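# Lift mug from peg and set it upright

## Task

Remove the mug from the peg, place it standing on the table with its opening facing up, and release it so it stays that way without the robot.

## Robot and tools

Robot: two arms, left_arm and right_arm, each ending in a sixteen-motor four-finger hand with a thumb. right_arm has a right hand; left_arm has a mirrored left hand. Loose objects may occasionally get a brief external shove.

Scene frame: the origin sits at table-top height, halfway between the two nominal arm bases. +z points up, +x points out over the table, and left_arm is on the +y side. Measured bases: left_arm at (+0.026, +0.296, 0) m, right_arm at (+0.030, -0.231, 0) m, each turned very slightly about z. A camera stand is fixed behind the arms.

Hand point axes (right hand): +z runs along straight fingers toward the tips, +x runs across the palm away from the thumb, and +y points out of the palm face. The palm surface is at y = -0.062 m. On the left hand, +x points toward the thumb. A rigid mast on the palm side of the wrist can strike objects; on the right hand it spans x +0.05 to +0.10 and z -0.16 to -0.11, reaching y = +0.06 m. Fingertips carry rubber caps.

execute_actions(actions, cameras): actions is a list of actions, run in order, each lasting 0.5 s. An action is a table of up to 15 rows, one per 1/30 s step. If there are fewer rows, the last row is held for the remaining steps. Every row has 48 numbers, each in [-1, 1], covering both arms even if only one moves:
- 1-6: left_arm dx, dy, dz, rx, ry, rz
- 7-22: left hand motors
- 23: left current_limit
- 24: left speed
- 25-48: the same 24 fields for right_arm

Arm fields are offsets, not poses. Each is measured from that arm's Hand target at the start of the action, along that target's own axes. Every row within an action uses the same start point, so rows do not accumulate within an action. A new action or call starts from the current Hand target, so sending the same offset again moves the arm further. Scale: 1.0 equals 0.6 m of translation or 180 degrees of rotation. rx, ry, rz together form a single rotation vector.

Each step, orientation is clipped to within 40 degrees of the measured orientation. Position takes priority over orientation when both cannot be met. The hand often stops short of the target, and the right elbow sags under load, so you may need to command higher or resend the remaining gap. Joint friction can leave the hand a few centimetres off target; that alone does not mean it touched something. To stop pushing against something, command the target back past the current hand point.

Hand motor fields are absolute goal positions, scaled linearly between each hinge's stops. Per-hand order:
index_mcp, index_abd, index_pip, index_dip, middle_mcp, middle_abd, middle_pip, middle_dip, ring_mcp, ring_abd, ring_pip, ring_dip, thumb_cmc, thumb_axl, thumb_mcp, thumb_ipl.
Straight values: _mcp -0.75, _abd 0, _pip -0.58, _dip -0.70, thumb_cmc -0.71, thumb_axl -0.68, thumb_mcp -0.23, thumb_ipl -0.17. Moving toward +1 curls the finger toward the palm; thumb_cmc toward +1 swings the thumb in front of the palm.

Shortcut grasp form: put a, b, c, d in the first four motor fields and exactly 0 in the other twelve. a curls index and middle, b bends all three knuckles, c brings the thumb across toward the index, and d curls the ring finger. All four at 0 gives an open hand. If all twelve trailing fields are 0, the hand is always read as grasp form; to command individual zeros, write 0.001 in one of them.

A zero is a real goal, not "keep as is". To hold a hand unchanged, resend its hand_goal together with its current_limit and speed.

current_limit maps -1 to 0 mA and +1 to 550 mA, with a floor of 11 mA. speed gives (speed+1)/2 of 8.5 rad/s. Starting values are +0.4 and -0.6; the last values sent stay in force. Fingers press harder the further their goal lies past the object surface.

cameras: a list of camera names, ["all"], or []. If omitted, you get all cameras only when actions is empty, and none otherwise. Camera names: cam_head_left, cam_head_right, cam_high, cam_left_wrist, cam_right_wrist, all 672x504. An unknown name rejects the whole call.

zoom_image(camera, region): region is [x0, y0, x1, y1] in pixels, at most 504 on each side, with the origin at top-left. It only works on cameras from the newest image set.

read_manual(section): returns licence texts and does not move the robot.

finished_scene(scene=1): ends the scene permanently. Replying without any tool call also ends it.

Results per arm:
- end_effector_position (m) and end_effector_quat_wxyz, in the scene frame, possibly off by a few cm
- Hand target, the base for your next offsets
- Joint positions, velocities ("within noise" when still), and torques
- Per motor, in the motor order: hand_goal, hand_measured, hand_current_ma, and hand_state (moving, goal, blocked, or overload)
- hand_current_limit and hand_speed

A call returns once the robot settles, or 3 s after its last action. The simulation keeps running while you think, holding the last command.

Things to avoid:
- Letting the mug fall, or leaving it off the table: this fails the task.
- Releasing the mug while it is still moving, dropping it from height, or slamming or hard pushing anything, especially fixed or heavy objects.
- Any contact or press between the two arms or hands, including one hand gripping the other's fingers.
- Arm stops: while an arm is stopped, hand commands are discarded.
- Motor current of 495 mA or more for 5 s: the motor shuts down for 10 s.
- Arm overheating: a MOTOR HOT line appears at 85 °C, and at 100 °C the arm goes limp for 30-60 s. Heat builds from holding loads, long reaches, and pushing toward unreachable targets.

Each tool is called after "Request:" as a command line: name --argument value for each argument, lists and objects as JSON in quotes; but a table of rows of numbers goes row by row, as --pt "numbers of a row", without its own name.

## Session

Request:
execute_actions --actions '[]'

Scene clock: 0.00 s.
left_arm: end_effector_position=(+0.2070, +0.5391, +0.3292) hand_goal=(-0.754, +0.000, -0.576, -0.696, -0.754, +0.000, -0.576, -0.696, -0.754, +0.000, -0.576, -0.696, -0.714, -0.678, -0.226, -0.168) hand_measured=(-0.754, +0.000, -0.576, -0.696, -0.754, +0.000, -0.576, -0.696, -0.754, +0.000, -0.576, -0.696, -0.714, -0.678, -0.226, -0.168) hand_current_ma=(+0, +0, +0, +0, +0, +0, +0, +0, +0, +0, +0, +0, +0, +0, +0, +0) hand_state=(goal, goal, goal, goal, goal, goal, goal, goal, goal, goal, goal, goal, goal, goal, goal, goal) hand_current_limit=0.40 hand_speed=-0.60 end_effector_quat_wxyz=(+0.265, -0.147, +0.947, -0.108) | right_arm: end_effector_position=(+0.5037, -0.2792, +0.3811) hand_goal=(-0.754, +0.000, -0.576, -0.696, -0.754, +0.000, -0.576, -0.696, -0.754, +0.000, -0.576, -0.696, -0.714, -0.678, -0.226, -0.168) hand_measured=(-0.754, +0.000, -0.576, -0.696, -0.754, +0.000, -0.576, -0.696, -0.754, +0.000, -0.576, -0.696, -0.714, -0.678, -0.226, -0.168) hand_current_ma=(+0, +0, +0, +0, +0, +0, +0, +0, +0, +0, +0, +0, +0, +0, +0, +0) hand_state=(goal, goal, goal, goal, goal, goal, goal, goal, goal, goal, goal, goal, goal, goal, goal, goal) hand_current_limit=0.40 hand_speed=-0.60 end_effector_quat_wxyz=(+0.196, +0.843, +0.501, +0.026)
Joint positions: left_arm=[1.021 0.924 1.21 -1.641 0.544 -0.941] | right_arm=[0.198 1.301 1.475 -1.543 0.347 0.624]
Joint velocities: within noise
Joint torques (N m): no reading
Heat: left arm: hottest shoulder 32 °C; right arm: hottest waist 34 °C.
Hand target: left_arm +0.2088, +0.5420, +0.3377; +0.271, -0.144, +0.946, -0.101 | right_arm +0.5066, -0.2788, +0.3943; +0.202, +0.843, +0.498, +0.040

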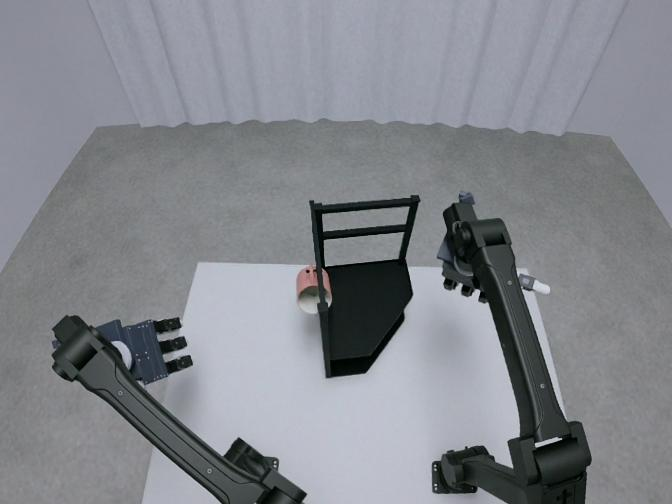

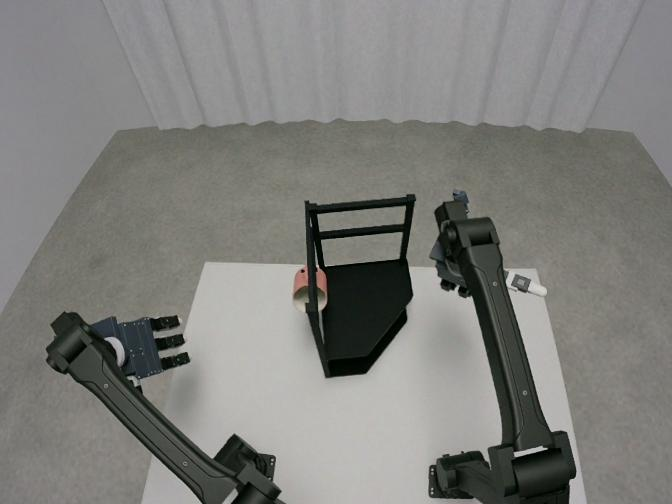

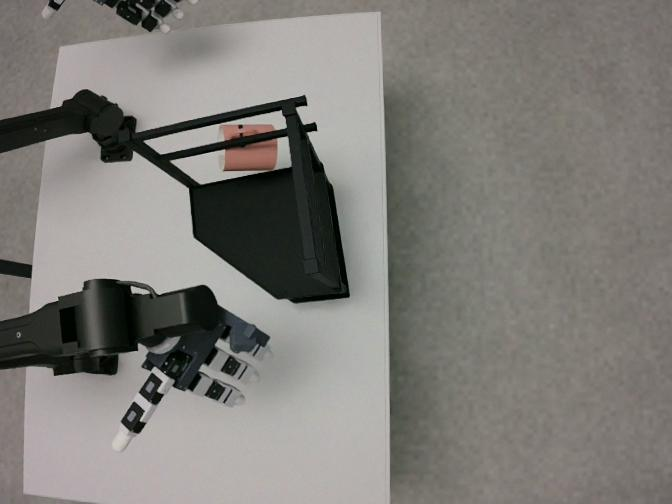

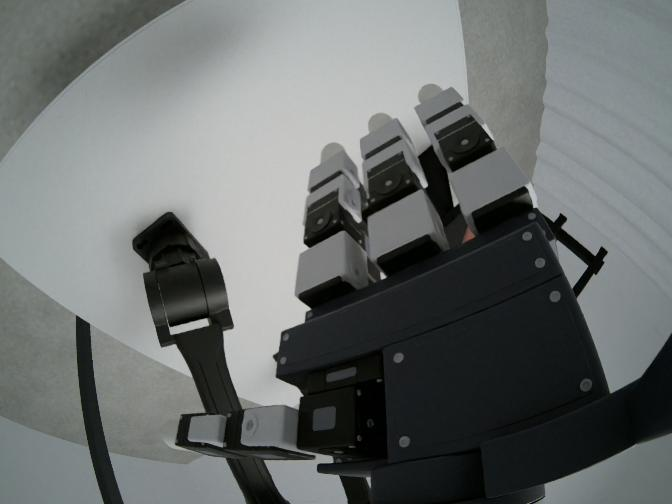

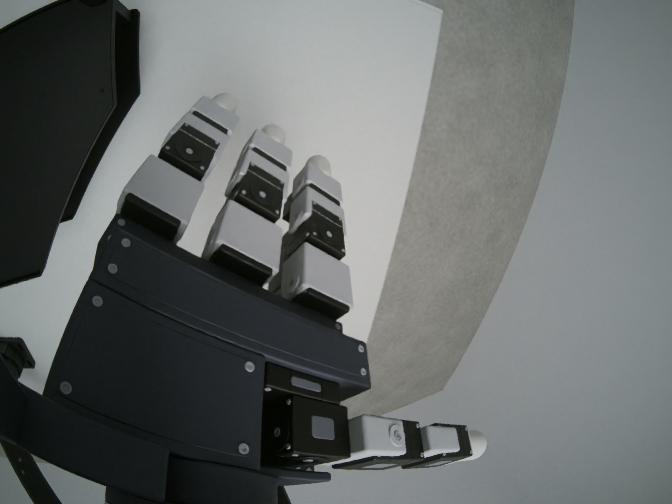

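Request:
zoom_image --camera "cam_head_left" --region '[250, 180, 450, 390]'

Request:
zoom_image --camera "cam_high" --region '[120, 70, 380, 310]'

Request:
zoom_image --camera "cam_head_right" --region '[270, 190, 370, 330]'

Scaled by 2.400.

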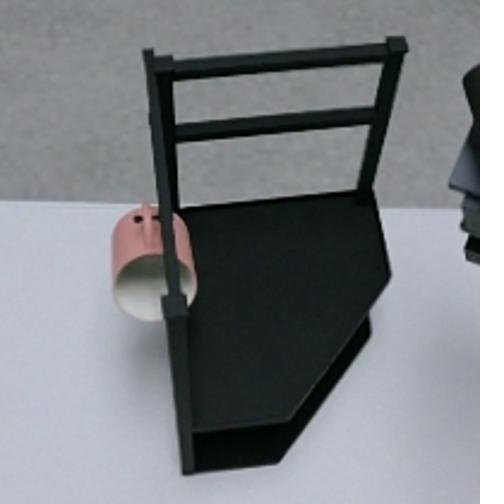

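Scaled by 1.938.

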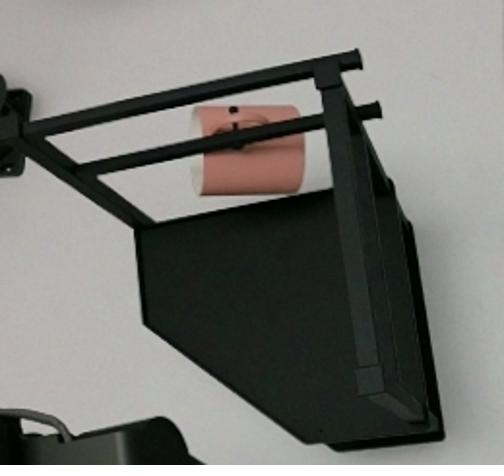

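Scaled by 3.600.

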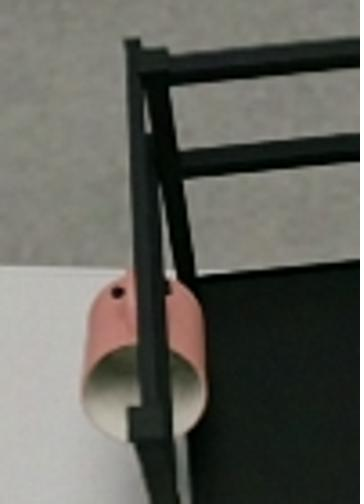

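Request:
zoom_image --camera "cam_head_left" --region '[30, 290, 210, 420]'

Request:
zoom_image --camera "cam_head_left" --region '[420, 180, 600, 320]'

Request:
zoom_image --camera "cam_high" --region '[60, 270, 300, 460]'

Request:
zoom_image --camera "cam_high" --region '[20, 0, 240, 170]'

Scaled by 2.800.

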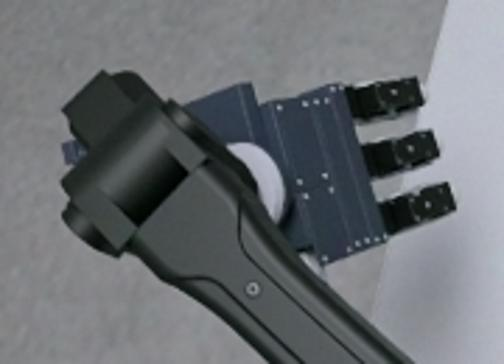

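Scaled by 2.800.

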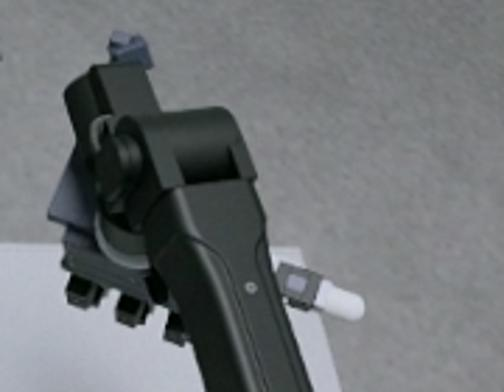

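Scaled by 2.100.

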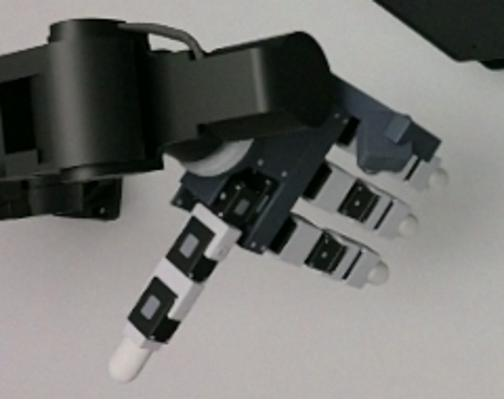

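Scaled by 2.291.

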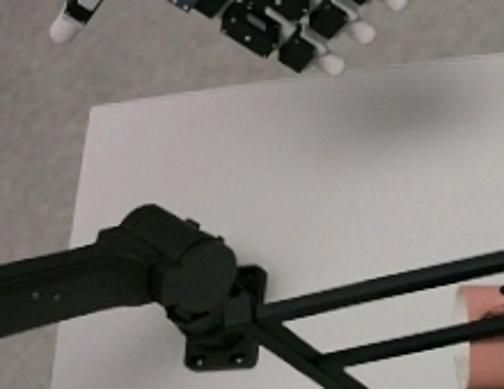

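Request:
zoom_image --camera "cam_head_left" --region '[200, 400, 360, 504]'

Request:
zoom_image --camera "cam_head_left" --region '[400, 400, 600, 504]'

Request:
zoom_image --camera "cam_high" --region '[180, 80, 320, 200]'

Scaled by 3.150.

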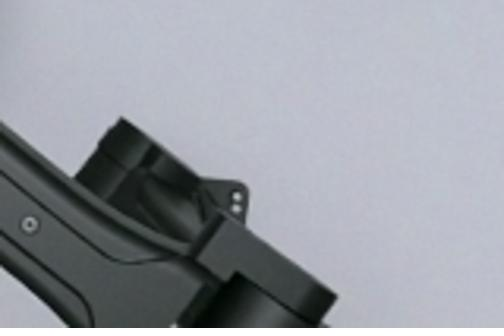

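Scaled by 2.520.

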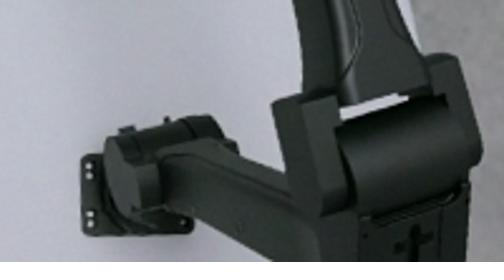

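Scaled by 3.600.

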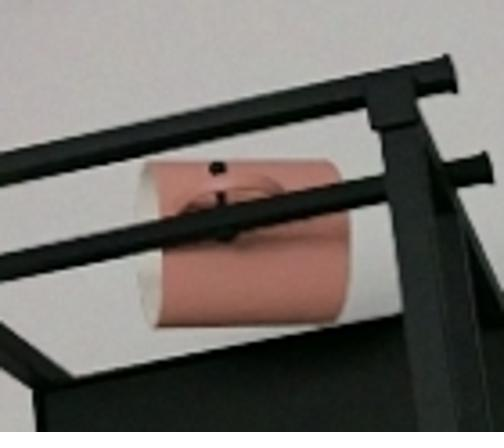

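Request:
execute_actions --actions '[[[-0.124,-0.0725,0.053,0,0,0,0,0,0,0,0,0,0,0,0,0,0,0,0,0,0,0,0.4,-0.6,0,0,0,0,0,0,0,0,0,0,0,0,0,0,0,0,0,0,0,0,0,0,0.4,-0.6]],[[-0.124,-0.0725,0.053,0,0,0,0,0,0,0,0,0,0,0,0,0,0,0,0,0,0,0,0.4,-0.6,0,0,0,0,0,0,0,0,0,0,0,0,0,0,0,0,0,0,0,0,0,0,0.4,-0.6]],[[-0.124,-0.0725,0.053,0,0,0,0,0,0,0,0,0,0,0,0,0,0,0,0,0,0,0,0.4,-0.6,0,0,0,0,0,0,0,0,0,0,0,0,0,0,0,0,0,0,0,0,0,0,0.4,-0.6]],[[-0.124,-0.0725,0.053,0,0,0,0,0,0,0,0,0,0,0,0,0,0,0,0,0,0,0,0.4,-0.6,0,0,0,0,0,0,0,0,0,0,0,0,0,0,0,0,0,0,0,0,0,0,0.4,-0.6]]]' --cameras '["cam_left_wrist", "cam_high", "cam_head_left"]'

Scene clock: 23.63 s.
left_arm: end_effector_position=(+0.5538, +0.4584, +0.4108) hand_goal=(-0.750, +0.000, -0.580, -0.700, -0.750, +0.000, -0.580, -0.700, -0.750, +0.000, -0.580, -0.700, -0.710, -0.680, -0.230, -0.170) hand_measured=(-0.746, +0.000, -0.576, -0.698, -0.746, +0.000, -0.576, -0.696, -0.746, +0.000, -0.576, -0.698, -0.708, -0.678, -0.224, -0.168) hand_current_ma=(+12, -2, +9, +7, +15, -2, +9, +9, +15, -2, +9, +7, +6, +7, +22, +9) hand_state=(goal, goal, goal, goal, goal, goal, goal, goal, goal, goal, goal, goal, goal, goal, goal, goal) hand_current_limit=0.40 hand_speed=-0.60 end_effector_quat_wxyz=(+0.265, -0.138, +0.949, -0.103) | right_arm: end_effector_position=(+0.5037, -0.2792, +0.3811) hand_goal=(-0.750, +0.000, -0.580, -0.700, -0.750, +0.000, -0.580, -0.700, -0.750, +0.000, -0.580, -0.700, -0.710, -0.680, -0.230, -0.170) hand_measured=(-0.754, +0.000, -0.578, -0.698, -0.754, +0.000, -0.578, -0.698, -0.754, +0.000, -0.578, -0.698, -0.714, -0.678, -0.224, -0.168) hand_current_ma=(-14, +0, +6, +9, -14, +0, +6, +8, -14, +0, +6, +9, -17, +9, +27, +10) hand_state=(goal, goal, goal, goal, goal, goal, goal, goal, goal, goal, goal, goal, goal, goal, goal, goal) hand_current_limit=0.40 hand_speed=-0.60 end_effector_quat_wxyz=(+0.196, +0.843, +0.501, +0.026)
Joint positions: left_arm=[0.255 1.582 1.972 -1.434 0.243 -1.694] | right_arm=[0.198 1.301 1.475 -1.543 0.347 0.624]
Joint torques (N m): left_arm=[1.73 -12.28 13.63 0.54 0.14 0] | right_arm=[-0.26 -9 9.33 0.42 0.53 0.02]
Heat: left arm: hottest shoulder 32 °C; right arm: hottest elbow 36 °C.
Hand target: left_arm +0.5572, +0.4620, +0.4226; +0.271, -0.144, +0.946, -0.101 | right_arm +0.5066, -0.2788, +0.3943; +0.202, +0.843, +0.498, +0.040
Off the commanded pose: left_arm 0.013 m, 1 deg | right_arm 0.014 m, 2 deg.
Images, in order (width x height): cam_head_left 672x504, cam_high 672x504, cam_left_wrist 672x504.

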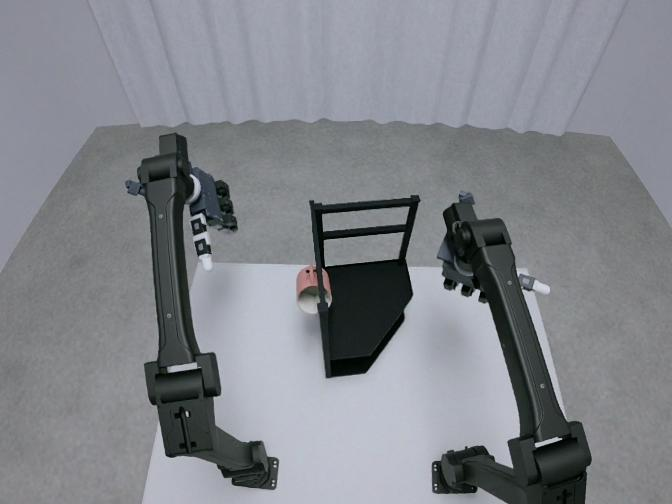

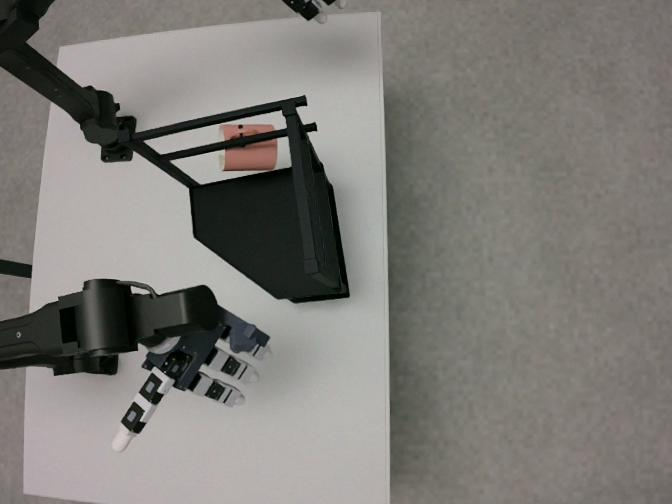

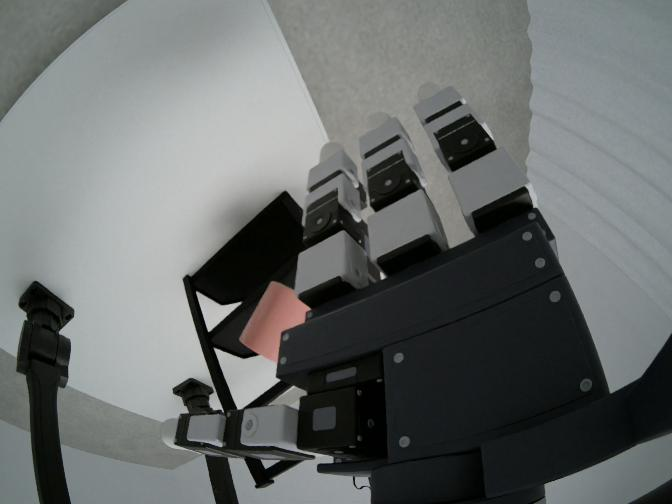

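Request:
zoom_image --camera "cam_left_wrist" --region '[140, 180, 340, 500]'

Scaled by 1.575 from the camera's 672x504 image, which has a finer 960x720 frame.

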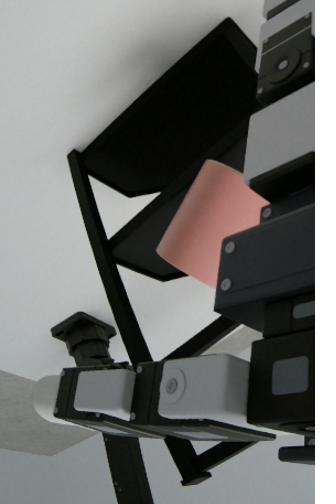

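Request:
execute_actions --actions '[[[-0.1145,-0.0835,-0.0663,0,0,0,0,0,0,0,0,0,0,0,0,0,0,0,0,0,0,0,0.4,-0.6,0,0,0,0,0,0,0,0,0,0,0,0,0,0,0,0,0,0,0,0,0,0,0.4,-0.6]]]' --cameras '["cam_left_wrist"]'

Request:
zoom_image --camera "cam_left_wrist" --region '[100, 160, 320, 440]'

Scene clock: 25.87 s.
left_arm: end_effector_position=(+0.5996, +0.4433, +0.4964) hand_goal=(-0.750, +0.000, -0.580, -0.700, -0.750, +0.000, -0.580, -0.700, -0.750, +0.000, -0.580, -0.700, -0.710, -0.680, -0.230, -0.170) hand_measured=(-0.746, -0.002, -0.576, -0.698, -0.746, -0.002, -0.576, -0.696, -0.746, -0.002, -0.576, -0.698, -0.708, -0.678, -0.224, -0.168) hand_current_ma=(+12, -2, +9, +7, +15, -2, +9, +9, +15, -2, +9, +7, +6, +7, +22, +9) hand_state=(goal, goal, goal, goal, goal, goal, goal, goal, goal, goal, goal, goal, goal, goal, goal, goal) hand_current_limit=0.40 hand_speed=-0.60 end_effector_quat_wxyz=(+0.302, -0.137, +0.938, -0.097) | right_arm: end_effector_position=(+0.5037, -0.2792, +0.3811) hand_goal=(-0.750, +0.000, -0.580, -0.700, -0.750, +0.000, -0.580, -0.700, -0.750, +0.000, -0.580, -0.700, -0.710, -0.680, -0.230, -0.170) hand_measured=(-0.754, +0.000, -0.578, -0.698, -0.754, +0.000, -0.578, -0.698, -0.754, +0.000, -0.578, -0.698, -0.714, -0.678, -0.224, -0.168) hand_current_ma=(-14, +0, +6, +9, -14, +0, +6, +8, -14, +0, +6, +9, -17, +9, +27, +10) hand_state=(goal, goal, goal, goal, goal, goal, goal, goal, goal, goal, goal, goal, goal, goal, goal, goal) hand_current_limit=0.40 hand_speed=-0.60 end_effector_quat_wxyz=(+0.196, +0.843, +0.501, +0.026)
Joint positions: left_arm=[0.203 1.82 2.531 -1.666 0.205 -1.746] | right_arm=[0.198 1.301 1.475 -1.543 0.347 0.624]
Joint torques (N m): left_arm=[1.38 -13.8 11.96 0.81 0.09 -0.01] | right_arm=[-0.5 -8.47 9.21 0.42 0.49 -0.02]
Heat: left arm: hottest elbow 33 °C; right arm: hottest elbow 36 °C.
Hand target: left_arm +0.6022, +0.4422, +0.5026; +0.271, -0.144, +0.946, -0.101 | right_arm +0.5066, -0.2788, +0.3943; +0.202, +0.843, +0.498, +0.040
Off the commanded pose: left_arm 0.007 m, 4 deg | right_arm 0.014 m, 2 deg.
joint sent to its limit (left arm) — joint 4 (wrist pitch), lower limit. The joint targets are off in orientation, not in position.
Images, in order (width x height): cam_left_wrist 672x504.

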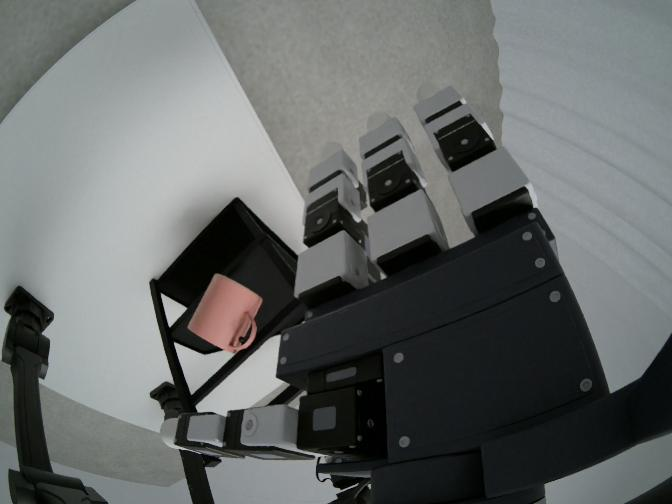

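Scaled by 1.800 from the camera's 672x504 image, which has a finer 960x720 frame.

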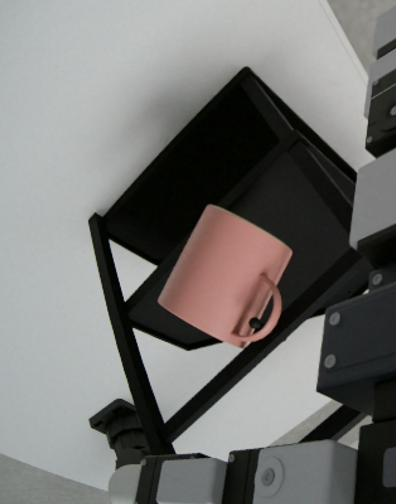

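Request:
execute_actions --actions '[[[0.067,0.0157,-0.004,0,0,0.1944,-0.41,0,-0.285,-0.55,-0.41,0,-0.285,-0.55,-0.41,0,-0.285,-0.55,0.2,-0.68,-0.23,-0.17,0.4,-0.6,0,0,0,0,0,0,0,0,0,0,0,0,0,0,0,0,0,0,0,0,0,0,0.4,-0.6]],[[0.0638,-0.0257,-0.004,0,0,0.1944,-0.41,0,-0.285,-0.55,-0.41,0,-0.285,-0.55,-0.41,0,-0.285,-0.55,0.571,-0.68,-0.23,-0.17,0.4,-0.6,0,0,0,0,0,0,0,0,0,0,0,0,0,0,0,0,0,0,0,0,0,0,0.4,-0.6]],[[0.0377,-0.0577,-0.004,0,0,0.1944,-0.41,0,-0.285,-0.55,-0.41,0,-0.285,-0.55,-0.41,0,-0.285,-0.55,0.571,-0.68,-0.23,-0.17,0.4,-0.6,0,0,0,0,0,0,0,0,0,0,0,0,0,0,0,0,0,0,0,0,0,0,0.4,-0.6]],[[-0.0022,-0.0687,-0.004,0,0,0.1944,-0.41,0,-0.285,-0.55,-0.41,0,-0.285,-0.55,-0.41,0,-0.285,-0.55,0.571,-0.68,-0.23,-0.17,0.4,-0.6,0,0,0,0,0,0,0,0,0,0,0,0,0,0,0,0,0,0,0,0,0,0,0.4,-0.6]],[[-0.0413,-0.055,-0.004,0,0,0.1944,-0.41,0,-0.285,-0.55,-0.41,0,-0.285,-0.55,-0.41,0,-0.285,-0.55,0.571,-0.68,-0.23,-0.17,0.4,-0.6,0,0,0,0,0,0,0,0,0,0,0,0,0,0,0,0,0,0,0,0,0,0,0.4,-0.6]]]' --cameras '["cam_left_wrist", "cam_head_left"]'

Scene clock: 43.97 s.
left_arm: end_effector_position=(+0.4197, +0.4181, +0.3838) hand_goal=(-0.410, +0.000, -0.286, -0.550, -0.410, +0.000, -0.286, -0.550, -0.410, +0.000, -0.286, -0.550, +0.570, -0.680, -0.230, -0.170) hand_measured=(-0.416, -0.002, -0.290, -0.552, -0.418, -0.002, -0.290, -0.554, -0.418, -0.002, -0.290, -0.552, +0.572, -0.678, -0.224, -0.168) hand_current_ma=(-23, -2, -14, -8, -29, -2, -15, -10, -29, -2, -14, -8, +4, +7, +22, +9) hand_state=(goal, goal, goal, goal, goal, goal, goal, goal, goal, goal, goal, goal, goal, goal, goal, goal) hand_current_limit=0.40 hand_speed=-0.60 end_effector_quat_wxyz=(+0.119, +0.938, +0.199, +0.258) | right_arm: end_effector_position=(+0.5037, -0.2792, +0.3811) hand_goal=(-0.750, +0.000, -0.580, -0.700, -0.750, +0.000, -0.580, -0.700, -0.750, +0.000, -0.580, -0.700, -0.710, -0.680, -0.230, -0.170) hand_measured=(-0.754, +0.000, -0.578, -0.698, -0.754, +0.000, -0.578, -0.698, -0.754, +0.000, -0.578, -0.698, -0.714, -0.678, -0.224, -0.168) hand_current_ma=(-14, +0, +6, +9, -14, +0, +6, +8, -14, +0, +6, +9, -17, +9, +27, +10) hand_state=(goal, goal, goal, goal, goal, goal, goal, goal, goal, goal, goal, goal, goal, goal, goal, goal) hand_current_limit=0.40 hand_speed=-0.60 end_effector_quat_wxyz=(+0.196, +0.843, +0.501, +0.026)
Joint positions: left_arm=[0.708 1.14 1.291 -1.34 0.443 1.749] | right_arm=[0.198 1.301 1.475 -1.543 0.347 0.624]
Joint torques (N m): left_arm=[2.14 -5.25 14.09 0.44 1.09 0.1] | right_arm=[-0.09 -9.11 9.33 0.31 0.46 0.03]
Heat: left arm: hottest elbow 35 °C; right arm: hottest elbow 38 °C.
Hand target: left_arm +0.4224, +0.4215, +0.4026; +0.113, +0.939, +0.186, +0.266 | right_arm +0.5066, -0.2788, +0.3943; +0.202, +0.843, +0.498, +0.040
Off the commanded pose: left_arm 0.019 m, 2 deg | right_arm 0.014 m, 2 deg.
Images, in order (width x height): cam_head_left 672x504, cam_left_wrist 672x504.

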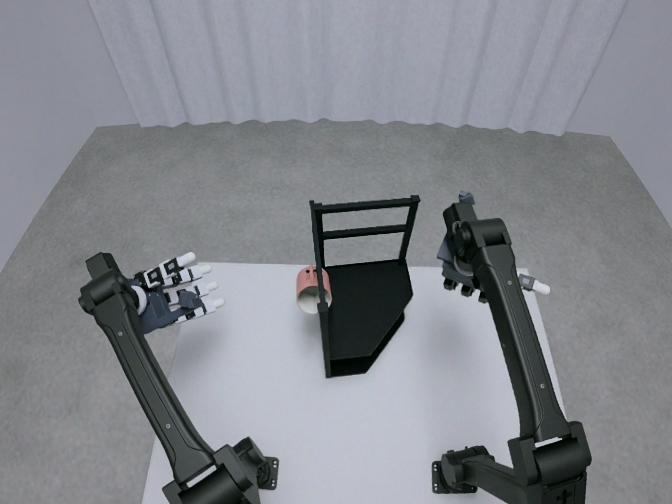

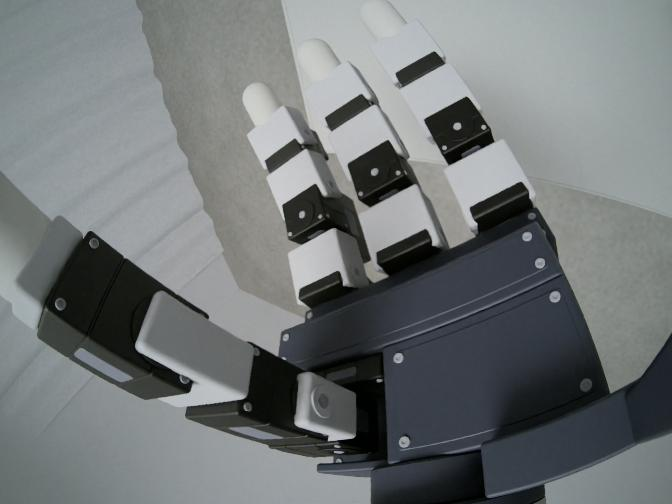

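Request:
execute_actions --actions '[[[-0.0698,0.0063,0.0642,-0.0606,-0.1611,-0.0431,-0.41,0,-0.285,-0.55,-0.41,0,-0.285,-0.55,-0.41,0,-0.285,-0.55,0.571,-0.68,-0.23,-0.17,0.4,-0.6,0,0,0,0,0,0,0,0,0,0,0,0,0,0,0,0,0,0,0,0,0,0,0.4,-0.6]],[[-0.0292,-0.0155,0.0888,-0.0606,-0.1611,-0.0431,-0.41,0,-0.285,-0.55,-0.41,0,-0.285,-0.55,-0.41,0,-0.285,-0.55,0.571,-0.68,-0.23,-0.17,0.4,-0.6,0,0,0,0,0,0,0,0,0,0,0,0,0,0,0,0,0,0,0,0,0,0,0.4,-0.6]]]' --cameras '["cam_left_wrist", "cam_head_left", "cam_high"]'

Scene clock: 46.90 s.
left_arm: end_effector_position=(+0.3997, +0.3735, +0.3051) hand_goal=(-0.410, +0.000, -0.286, -0.550, -0.410, +0.000, -0.286, -0.550, -0.410, +0.000, -0.286, -0.550, +0.570, -0.680, -0.230, -0.170) hand_measured=(-0.418, -0.002, -0.290, -0.552, -0.418, -0.002, -0.290, -0.554, -0.420, -0.002, -0.290, -0.552, +0.572, -0.678, -0.224, -0.168) hand_current_ma=(-25, -2, -14, -8, -31, -2, -15, -10, -32, -2, -14, -8, +3, +7, +22, +9) hand_state=(goal, goal, goal, goal, goal, goal, goal, goal, goal, goal, goal, goal, goal, goal, goal, goal) hand_current_limit=0.40 hand_speed=-0.60 end_effector_quat_wxyz=(+0.339, +0.907, +0.247, +0.038) | right_arm: end_effector_position=(+0.5037, -0.2792, +0.3811) hand_goal=(-0.750, +0.000, -0.580, -0.700, -0.750, +0.000, -0.580, -0.700, -0.750, +0.000, -0.580, -0.700, -0.710, -0.680, -0.230, -0.170) hand_measured=(-0.754, +0.000, -0.578, -0.698, -0.754, +0.000, -0.578, -0.698, -0.754, +0.000, -0.578, -0.698, -0.714, -0.678, -0.224, -0.168) hand_current_ma=(-14, +0, +6, +9, -14, +0, +6, +8, -14, +0, +6, +9, -17, +9, +27, +10) hand_state=(goal, goal, goal, goal, goal, goal, goal, goal, goal, goal, goal, goal, goal, goal, goal, goal) hand_current_limit=0.40 hand_speed=-0.60 end_effector_quat_wxyz=(+0.196, +0.843, +0.501, +0.026)
Joint positions: left_arm=[0.708 1.328 1.181 -1.67 0.657 1.809] | right_arm=[0.198 1.301 1.475 -1.543 0.347 0.624]
Joint torques (N m): left_arm=[0.73 -6.48 8.57 -0.46 1.32 0.04] | right_arm=[-0.79 -9 9.43 0.36 0.5 0.04]
Heat: left arm: hottest elbow 35 °C; right arm: hottest elbow 38 °C.
Hand target: left_arm +0.4004, +0.3717, +0.3028; +0.389, +0.880, +0.176, -0.206 | right_arm +0.5066, -0.2788, +0.3943; +0.202, +0.843, +0.498, +0.040
Off the commanded pose: left_arm 0.003 m, 30 deg | right_arm 0.014 m, 2 deg.
joint sent to its limit (left arm) — joint 4 (wrist pitch), lower limit. The joint targets are off in orientation, not in position.
Images, in order (width x height): cam_head_left 672x504, cam_high 672x504, cam_left_wrist 672x504.

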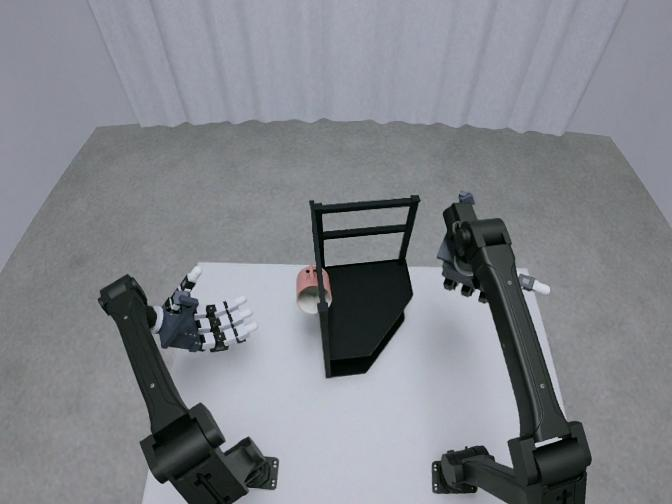

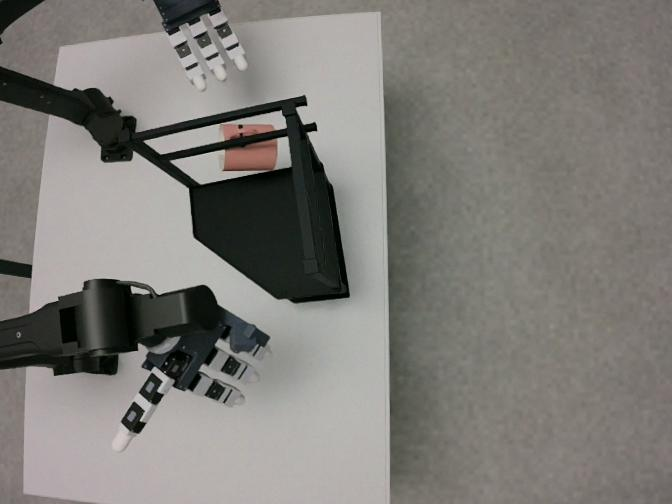

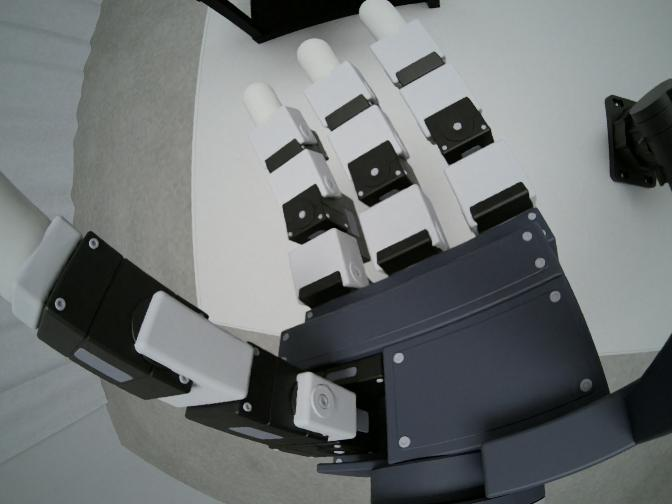

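Request:
execute_actions --actions '[[[0.0329,-0.014,0.0952,0,0,0,-0.41,0,-0.285,-0.55,-0.41,0,-0.285,-0.55,-0.41,0,-0.285,-0.55,0.571,-0.68,-0.23,-0.17,0.4,-0.6,0,0,0,0,0,0,0,0,0,0,0,0,0,0,0,0,0,0,0,0,0,0,0.4,-0.6]],[[0.0329,-0.014,0.0952,0,0,0,-0.41,0,-0.285,-0.55,-0.41,0,-0.285,-0.55,-0.41,0,-0.285,-0.55,0.571,-0.68,-0.23,-0.17,0.4,-0.6,0,0,0,0,0,0,0,0,0,0,0,0,0,0,0,0,0,0,0,0,0,0,0.4,-0.6]]]' --cameras '["cam_left_wrist", "cam_head_left", "cam_high"]'

Scene clock: 50.70 s.
left_arm: end_effector_position=(+0.4000, +0.3037, +0.2020) hand_goal=(-0.410, +0.000, -0.286, -0.550, -0.410, +0.000, -0.286, -0.550, -0.410, +0.000, -0.286, -0.550, +0.570, -0.680, -0.230, -0.170) hand_measured=(-0.418, -0.002, -0.290, -0.552, -0.418, -0.002, -0.290, -0.554, -0.420, -0.002, -0.290, -0.552, +0.568, -0.678, -0.224, -0.168) hand_current_ma=(-25, -2, -14, -8, -31, -2, -15, -10, -32, -2, -14, -8, -7, +7, +22, +9) hand_state=(goal, goal, goal, goal, goal, goal, goal, goal, goal, goal, goal, goal, goal, goal, goal, goal) hand_current_limit=0.40 hand_speed=-0.60 end_effector_quat_wxyz=(+0.380, +0.892, +0.204, -0.137) | right_arm: end_effector_position=(+0.5037, -0.2792, +0.3811) hand_goal=(-0.750, +0.000, -0.580, -0.700, -0.750, +0.000, -0.580, -0.700, -0.750, +0.000, -0.580, -0.700, -0.710, -0.680, -0.230, -0.170) hand_measured=(-0.754, +0.000, -0.578, -0.698, -0.754, +0.000, -0.578, -0.698, -0.754, +0.000, -0.578, -0.698, -0.714, -0.678, -0.224, -0.168) hand_current_ma=(-14, +0, +6, +9, -14, +0, +6, +8, -14, +0, +6, +9, -17, +9, +27, +10) hand_state=(goal, goal, goal, goal, goal, goal, goal, goal, goal, goal, goal, goal, goal, goal, goal, goal) hand_current_limit=0.40 hand_speed=-0.60 end_effector_quat_wxyz=(+0.196, +0.843, +0.501, +0.026)
Joint positions: left_arm=[0.53 1.537 1.063 -1.67 0.641 1.824] | right_arm=[0.198 1.301 1.475 -1.543 0.347 0.624]
Joint torques (N m): left_arm=[0.73 -8.41 7.91 -1.11 0.98 0.33] | right_arm=[-0.97 -8.82 9.42 0.23 0.5 0.02]
Heat: left arm: hottest elbow 35 °C; right arm: hottest elbow 38 °C.
Hand target: left_arm +0.4004, +0.3018, +0.2028; +0.389, +0.880, +0.176, -0.206 | right_arm +0.5066, -0.2788, +0.3943; +0.202, +0.843, +0.498, +0.040
Off the commanded pose: left_arm 0.002 m, 9 deg | right_arm 0.014 m, 2 deg.
joint sent to its limit (left arm) — joint 4 (wrist pitch), lower limit. The joint targets are off in orientation, not in position.
Images, in order (width x height): cam_head_left 672x504, cam_high 672x504, cam_left_wrist 672x504.

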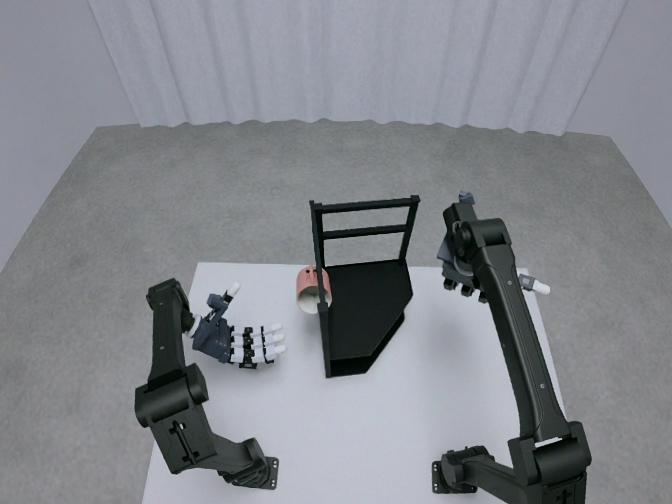

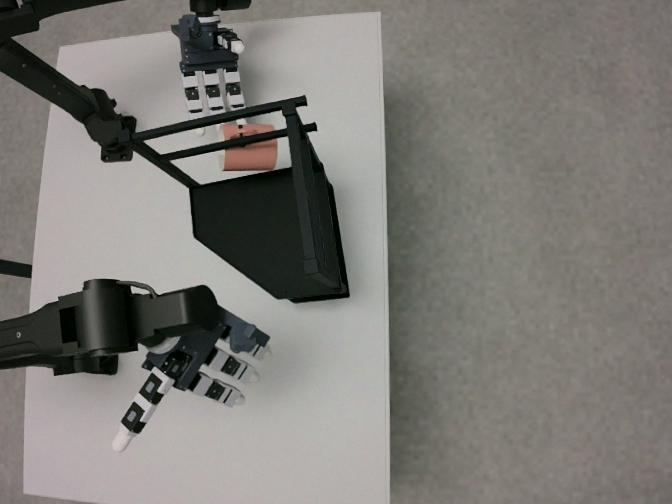

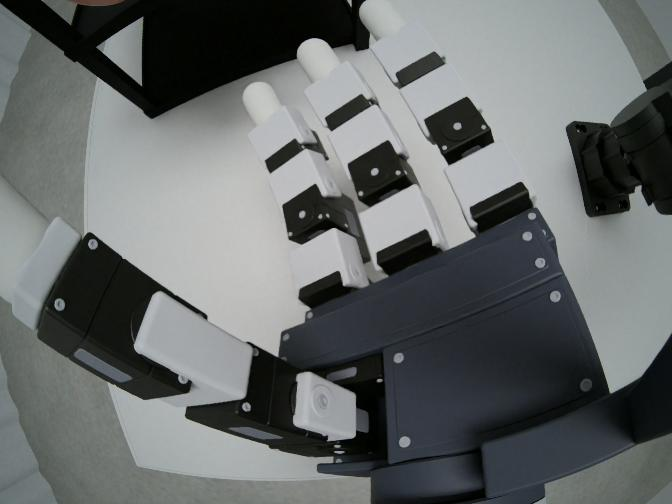

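Request:
zoom_image --camera "cam_head_left" --region '[180, 230, 340, 390]'

Request:
zoom_image --camera "cam_high" --region '[150, 20, 310, 190]'

Scaled by 3.150.

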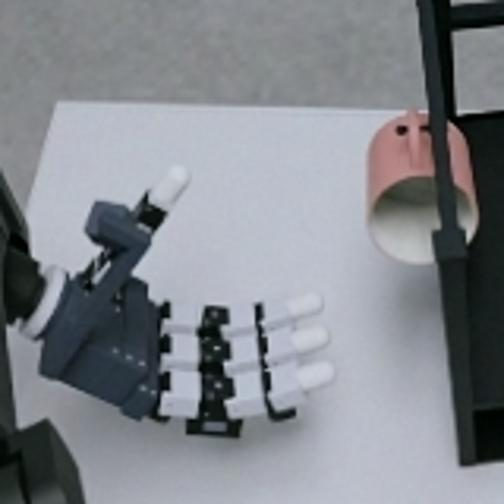

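Scaled by 2.965.

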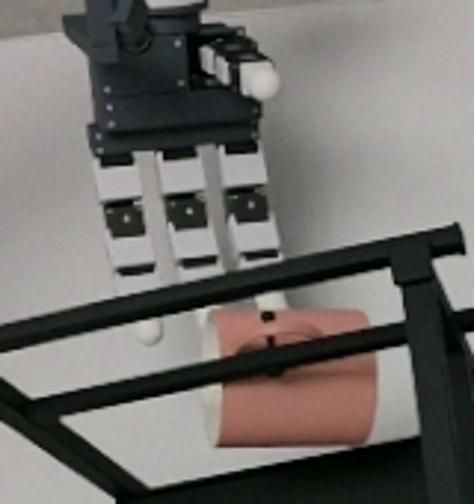

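Request:
execute_actions --actions '[[[-0.0078,0.0594,0.0221,0,0,0,-0.41,0,-0.285,-0.55,-0.41,0,-0.285,-0.55,-0.41,0,-0.285,-0.55,0.571,-0.68,-0.23,-0.17,0.4,-0.6,0,0,0,0,0,0,0,0,0,0,0,0,0,0,0,0,0,0,0,0,0,0,0.4,-0.6]],[[-0.0078,0.0594,0.0221,0,0,0,-0.41,0,-0.285,-0.55,-0.41,0,-0.285,-0.55,-0.41,0,-0.285,-0.55,0.571,-0.68,-0.23,-0.17,0.4,-0.6,0,0,0,0,0,0,0,0,0,0,0,0,0,0,0,0,0,0,0,0,0,0,0.4,-0.6]]]' --cameras '["cam_left_wrist", "cam_head_left", "cam_high"]'

Request:
zoom_image --camera "cam_head_left" --region '[200, 230, 360, 390]'

Request:
zoom_image --camera "cam_high" --region '[150, 20, 310, 190]'

Scene clock: 56.60 s.
left_arm: end_effector_position=(+0.4120, +0.2334, +0.2257) hand_goal=(-0.410, +0.000, -0.286, -0.550, -0.410, +0.000, -0.286, -0.550, -0.410, +0.000, -0.286, -0.550, +0.570, -0.680, -0.230, -0.170) hand_measured=(-0.418, -0.002, -0.290, -0.552, -0.418, -0.002, -0.290, -0.554, -0.420, -0.002, -0.290, -0.552, +0.568, -0.678, -0.224, -0.168) hand_current_ma=(-25, -2, -14, -8, -31, -2, -15, -10, -32, -2, -14, -8, -7, +7, +22, +9) hand_state=(goal, goal, goal, goal, goal, goal, goal, goal, goal, goal, goal, goal, goal, goal, goal, goal) hand_current_limit=0.40 hand_speed=-0.60 end_effector_quat_wxyz=(+0.390, +0.886, +0.193, -0.162) | right_arm: end_effector_position=(+0.5037, -0.2792, +0.3811) hand_goal=(-0.750, +0.000, -0.580, -0.700, -0.750, +0.000, -0.580, -0.700, -0.750, +0.000, -0.580, -0.700, -0.710, -0.680, -0.230, -0.170) hand_measured=(-0.754, +0.000, -0.578, -0.698, -0.754, +0.000, -0.578, -0.698, -0.754, +0.000, -0.578, -0.698, -0.714, -0.678, -0.224, -0.168) hand_current_ma=(-14, +0, +6, +9, -14, +0, +6, +8, -14, +0, +6, +9, -17, +9, +27, +10) hand_state=(goal, goal, goal, goal, goal, goal, goal, goal, goal, goal, goal, goal, goal, goal, goal, goal) hand_current_limit=0.40 hand_speed=-0.60 end_effector_quat_wxyz=(+0.196, +0.843, +0.501, +0.026)
Joint positions: left_arm=[0.345 1.484 1.063 -1.67 0.737 1.668] | right_arm=[0.198 1.301 1.475 -1.543 0.347 0.624]
Joint torques (N m): left_arm=[0.97 -8.23 10.1 -0.83 1.28 0.11] | right_arm=[-0.67 -8.7 9.25 0.28 0.5 0.01]
Heat: left arm: hottest elbow 35 °C; right arm: hottest elbow 38 °C.
Hand target: left_arm +0.4199, +0.2349, +0.2350; +0.389, +0.881, +0.176, -0.206 | right_arm +0.5066, -0.2788, +0.3943; +0.202, +0.843, +0.498, +0.040
Off the commanded pose: left_arm 0.012 m, 5 deg | right_arm 0.014 m, 2 deg.
joint sent to its limit (left arm) — joint 4 (wrist pitch), lower limit. The joint targets are off in orientation, not in position.
Images, in order (width x height): cam_head_left 672x504, cam_high 672x504, cam_left_wrist 672x504.

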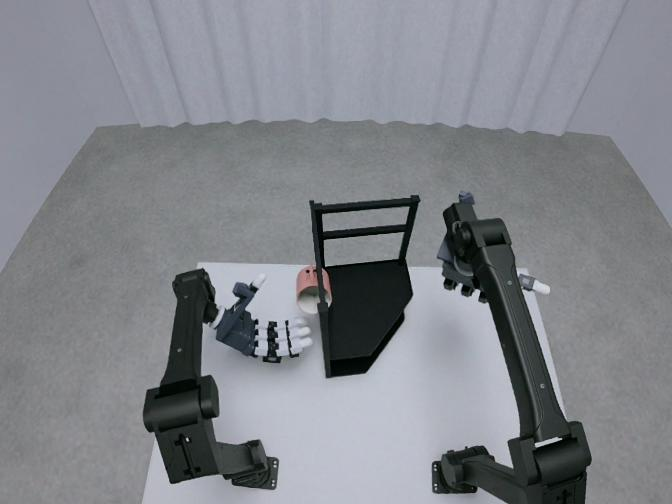

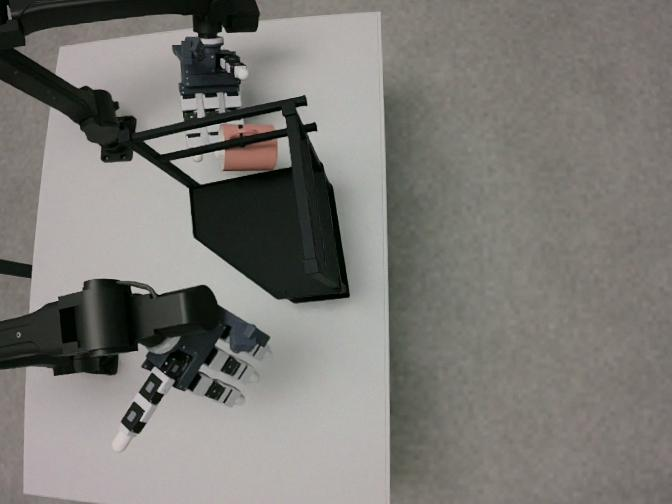

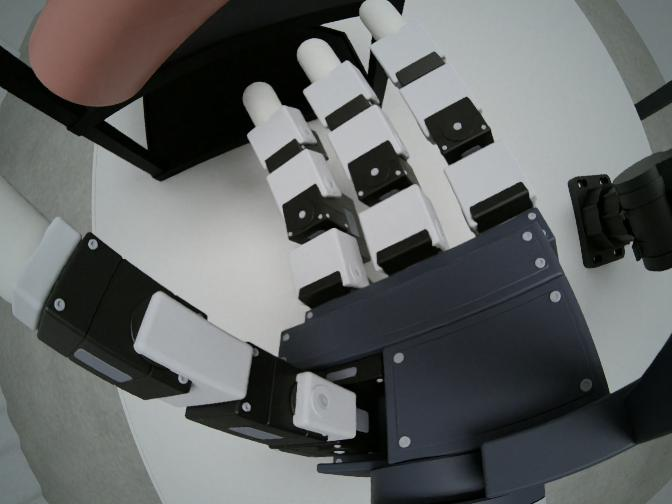

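Scaled by 3.150.

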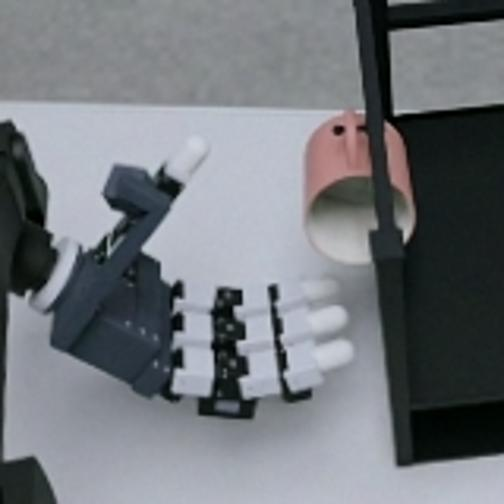

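Scaled by 2.965.

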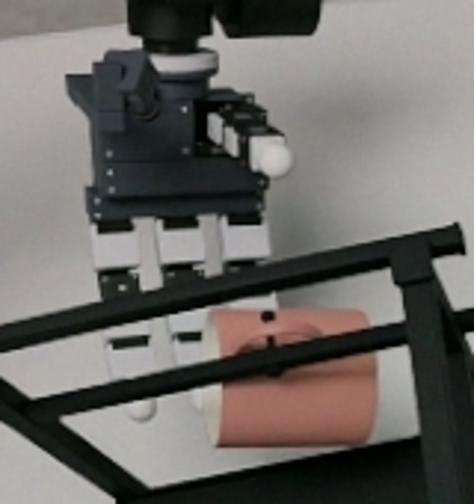

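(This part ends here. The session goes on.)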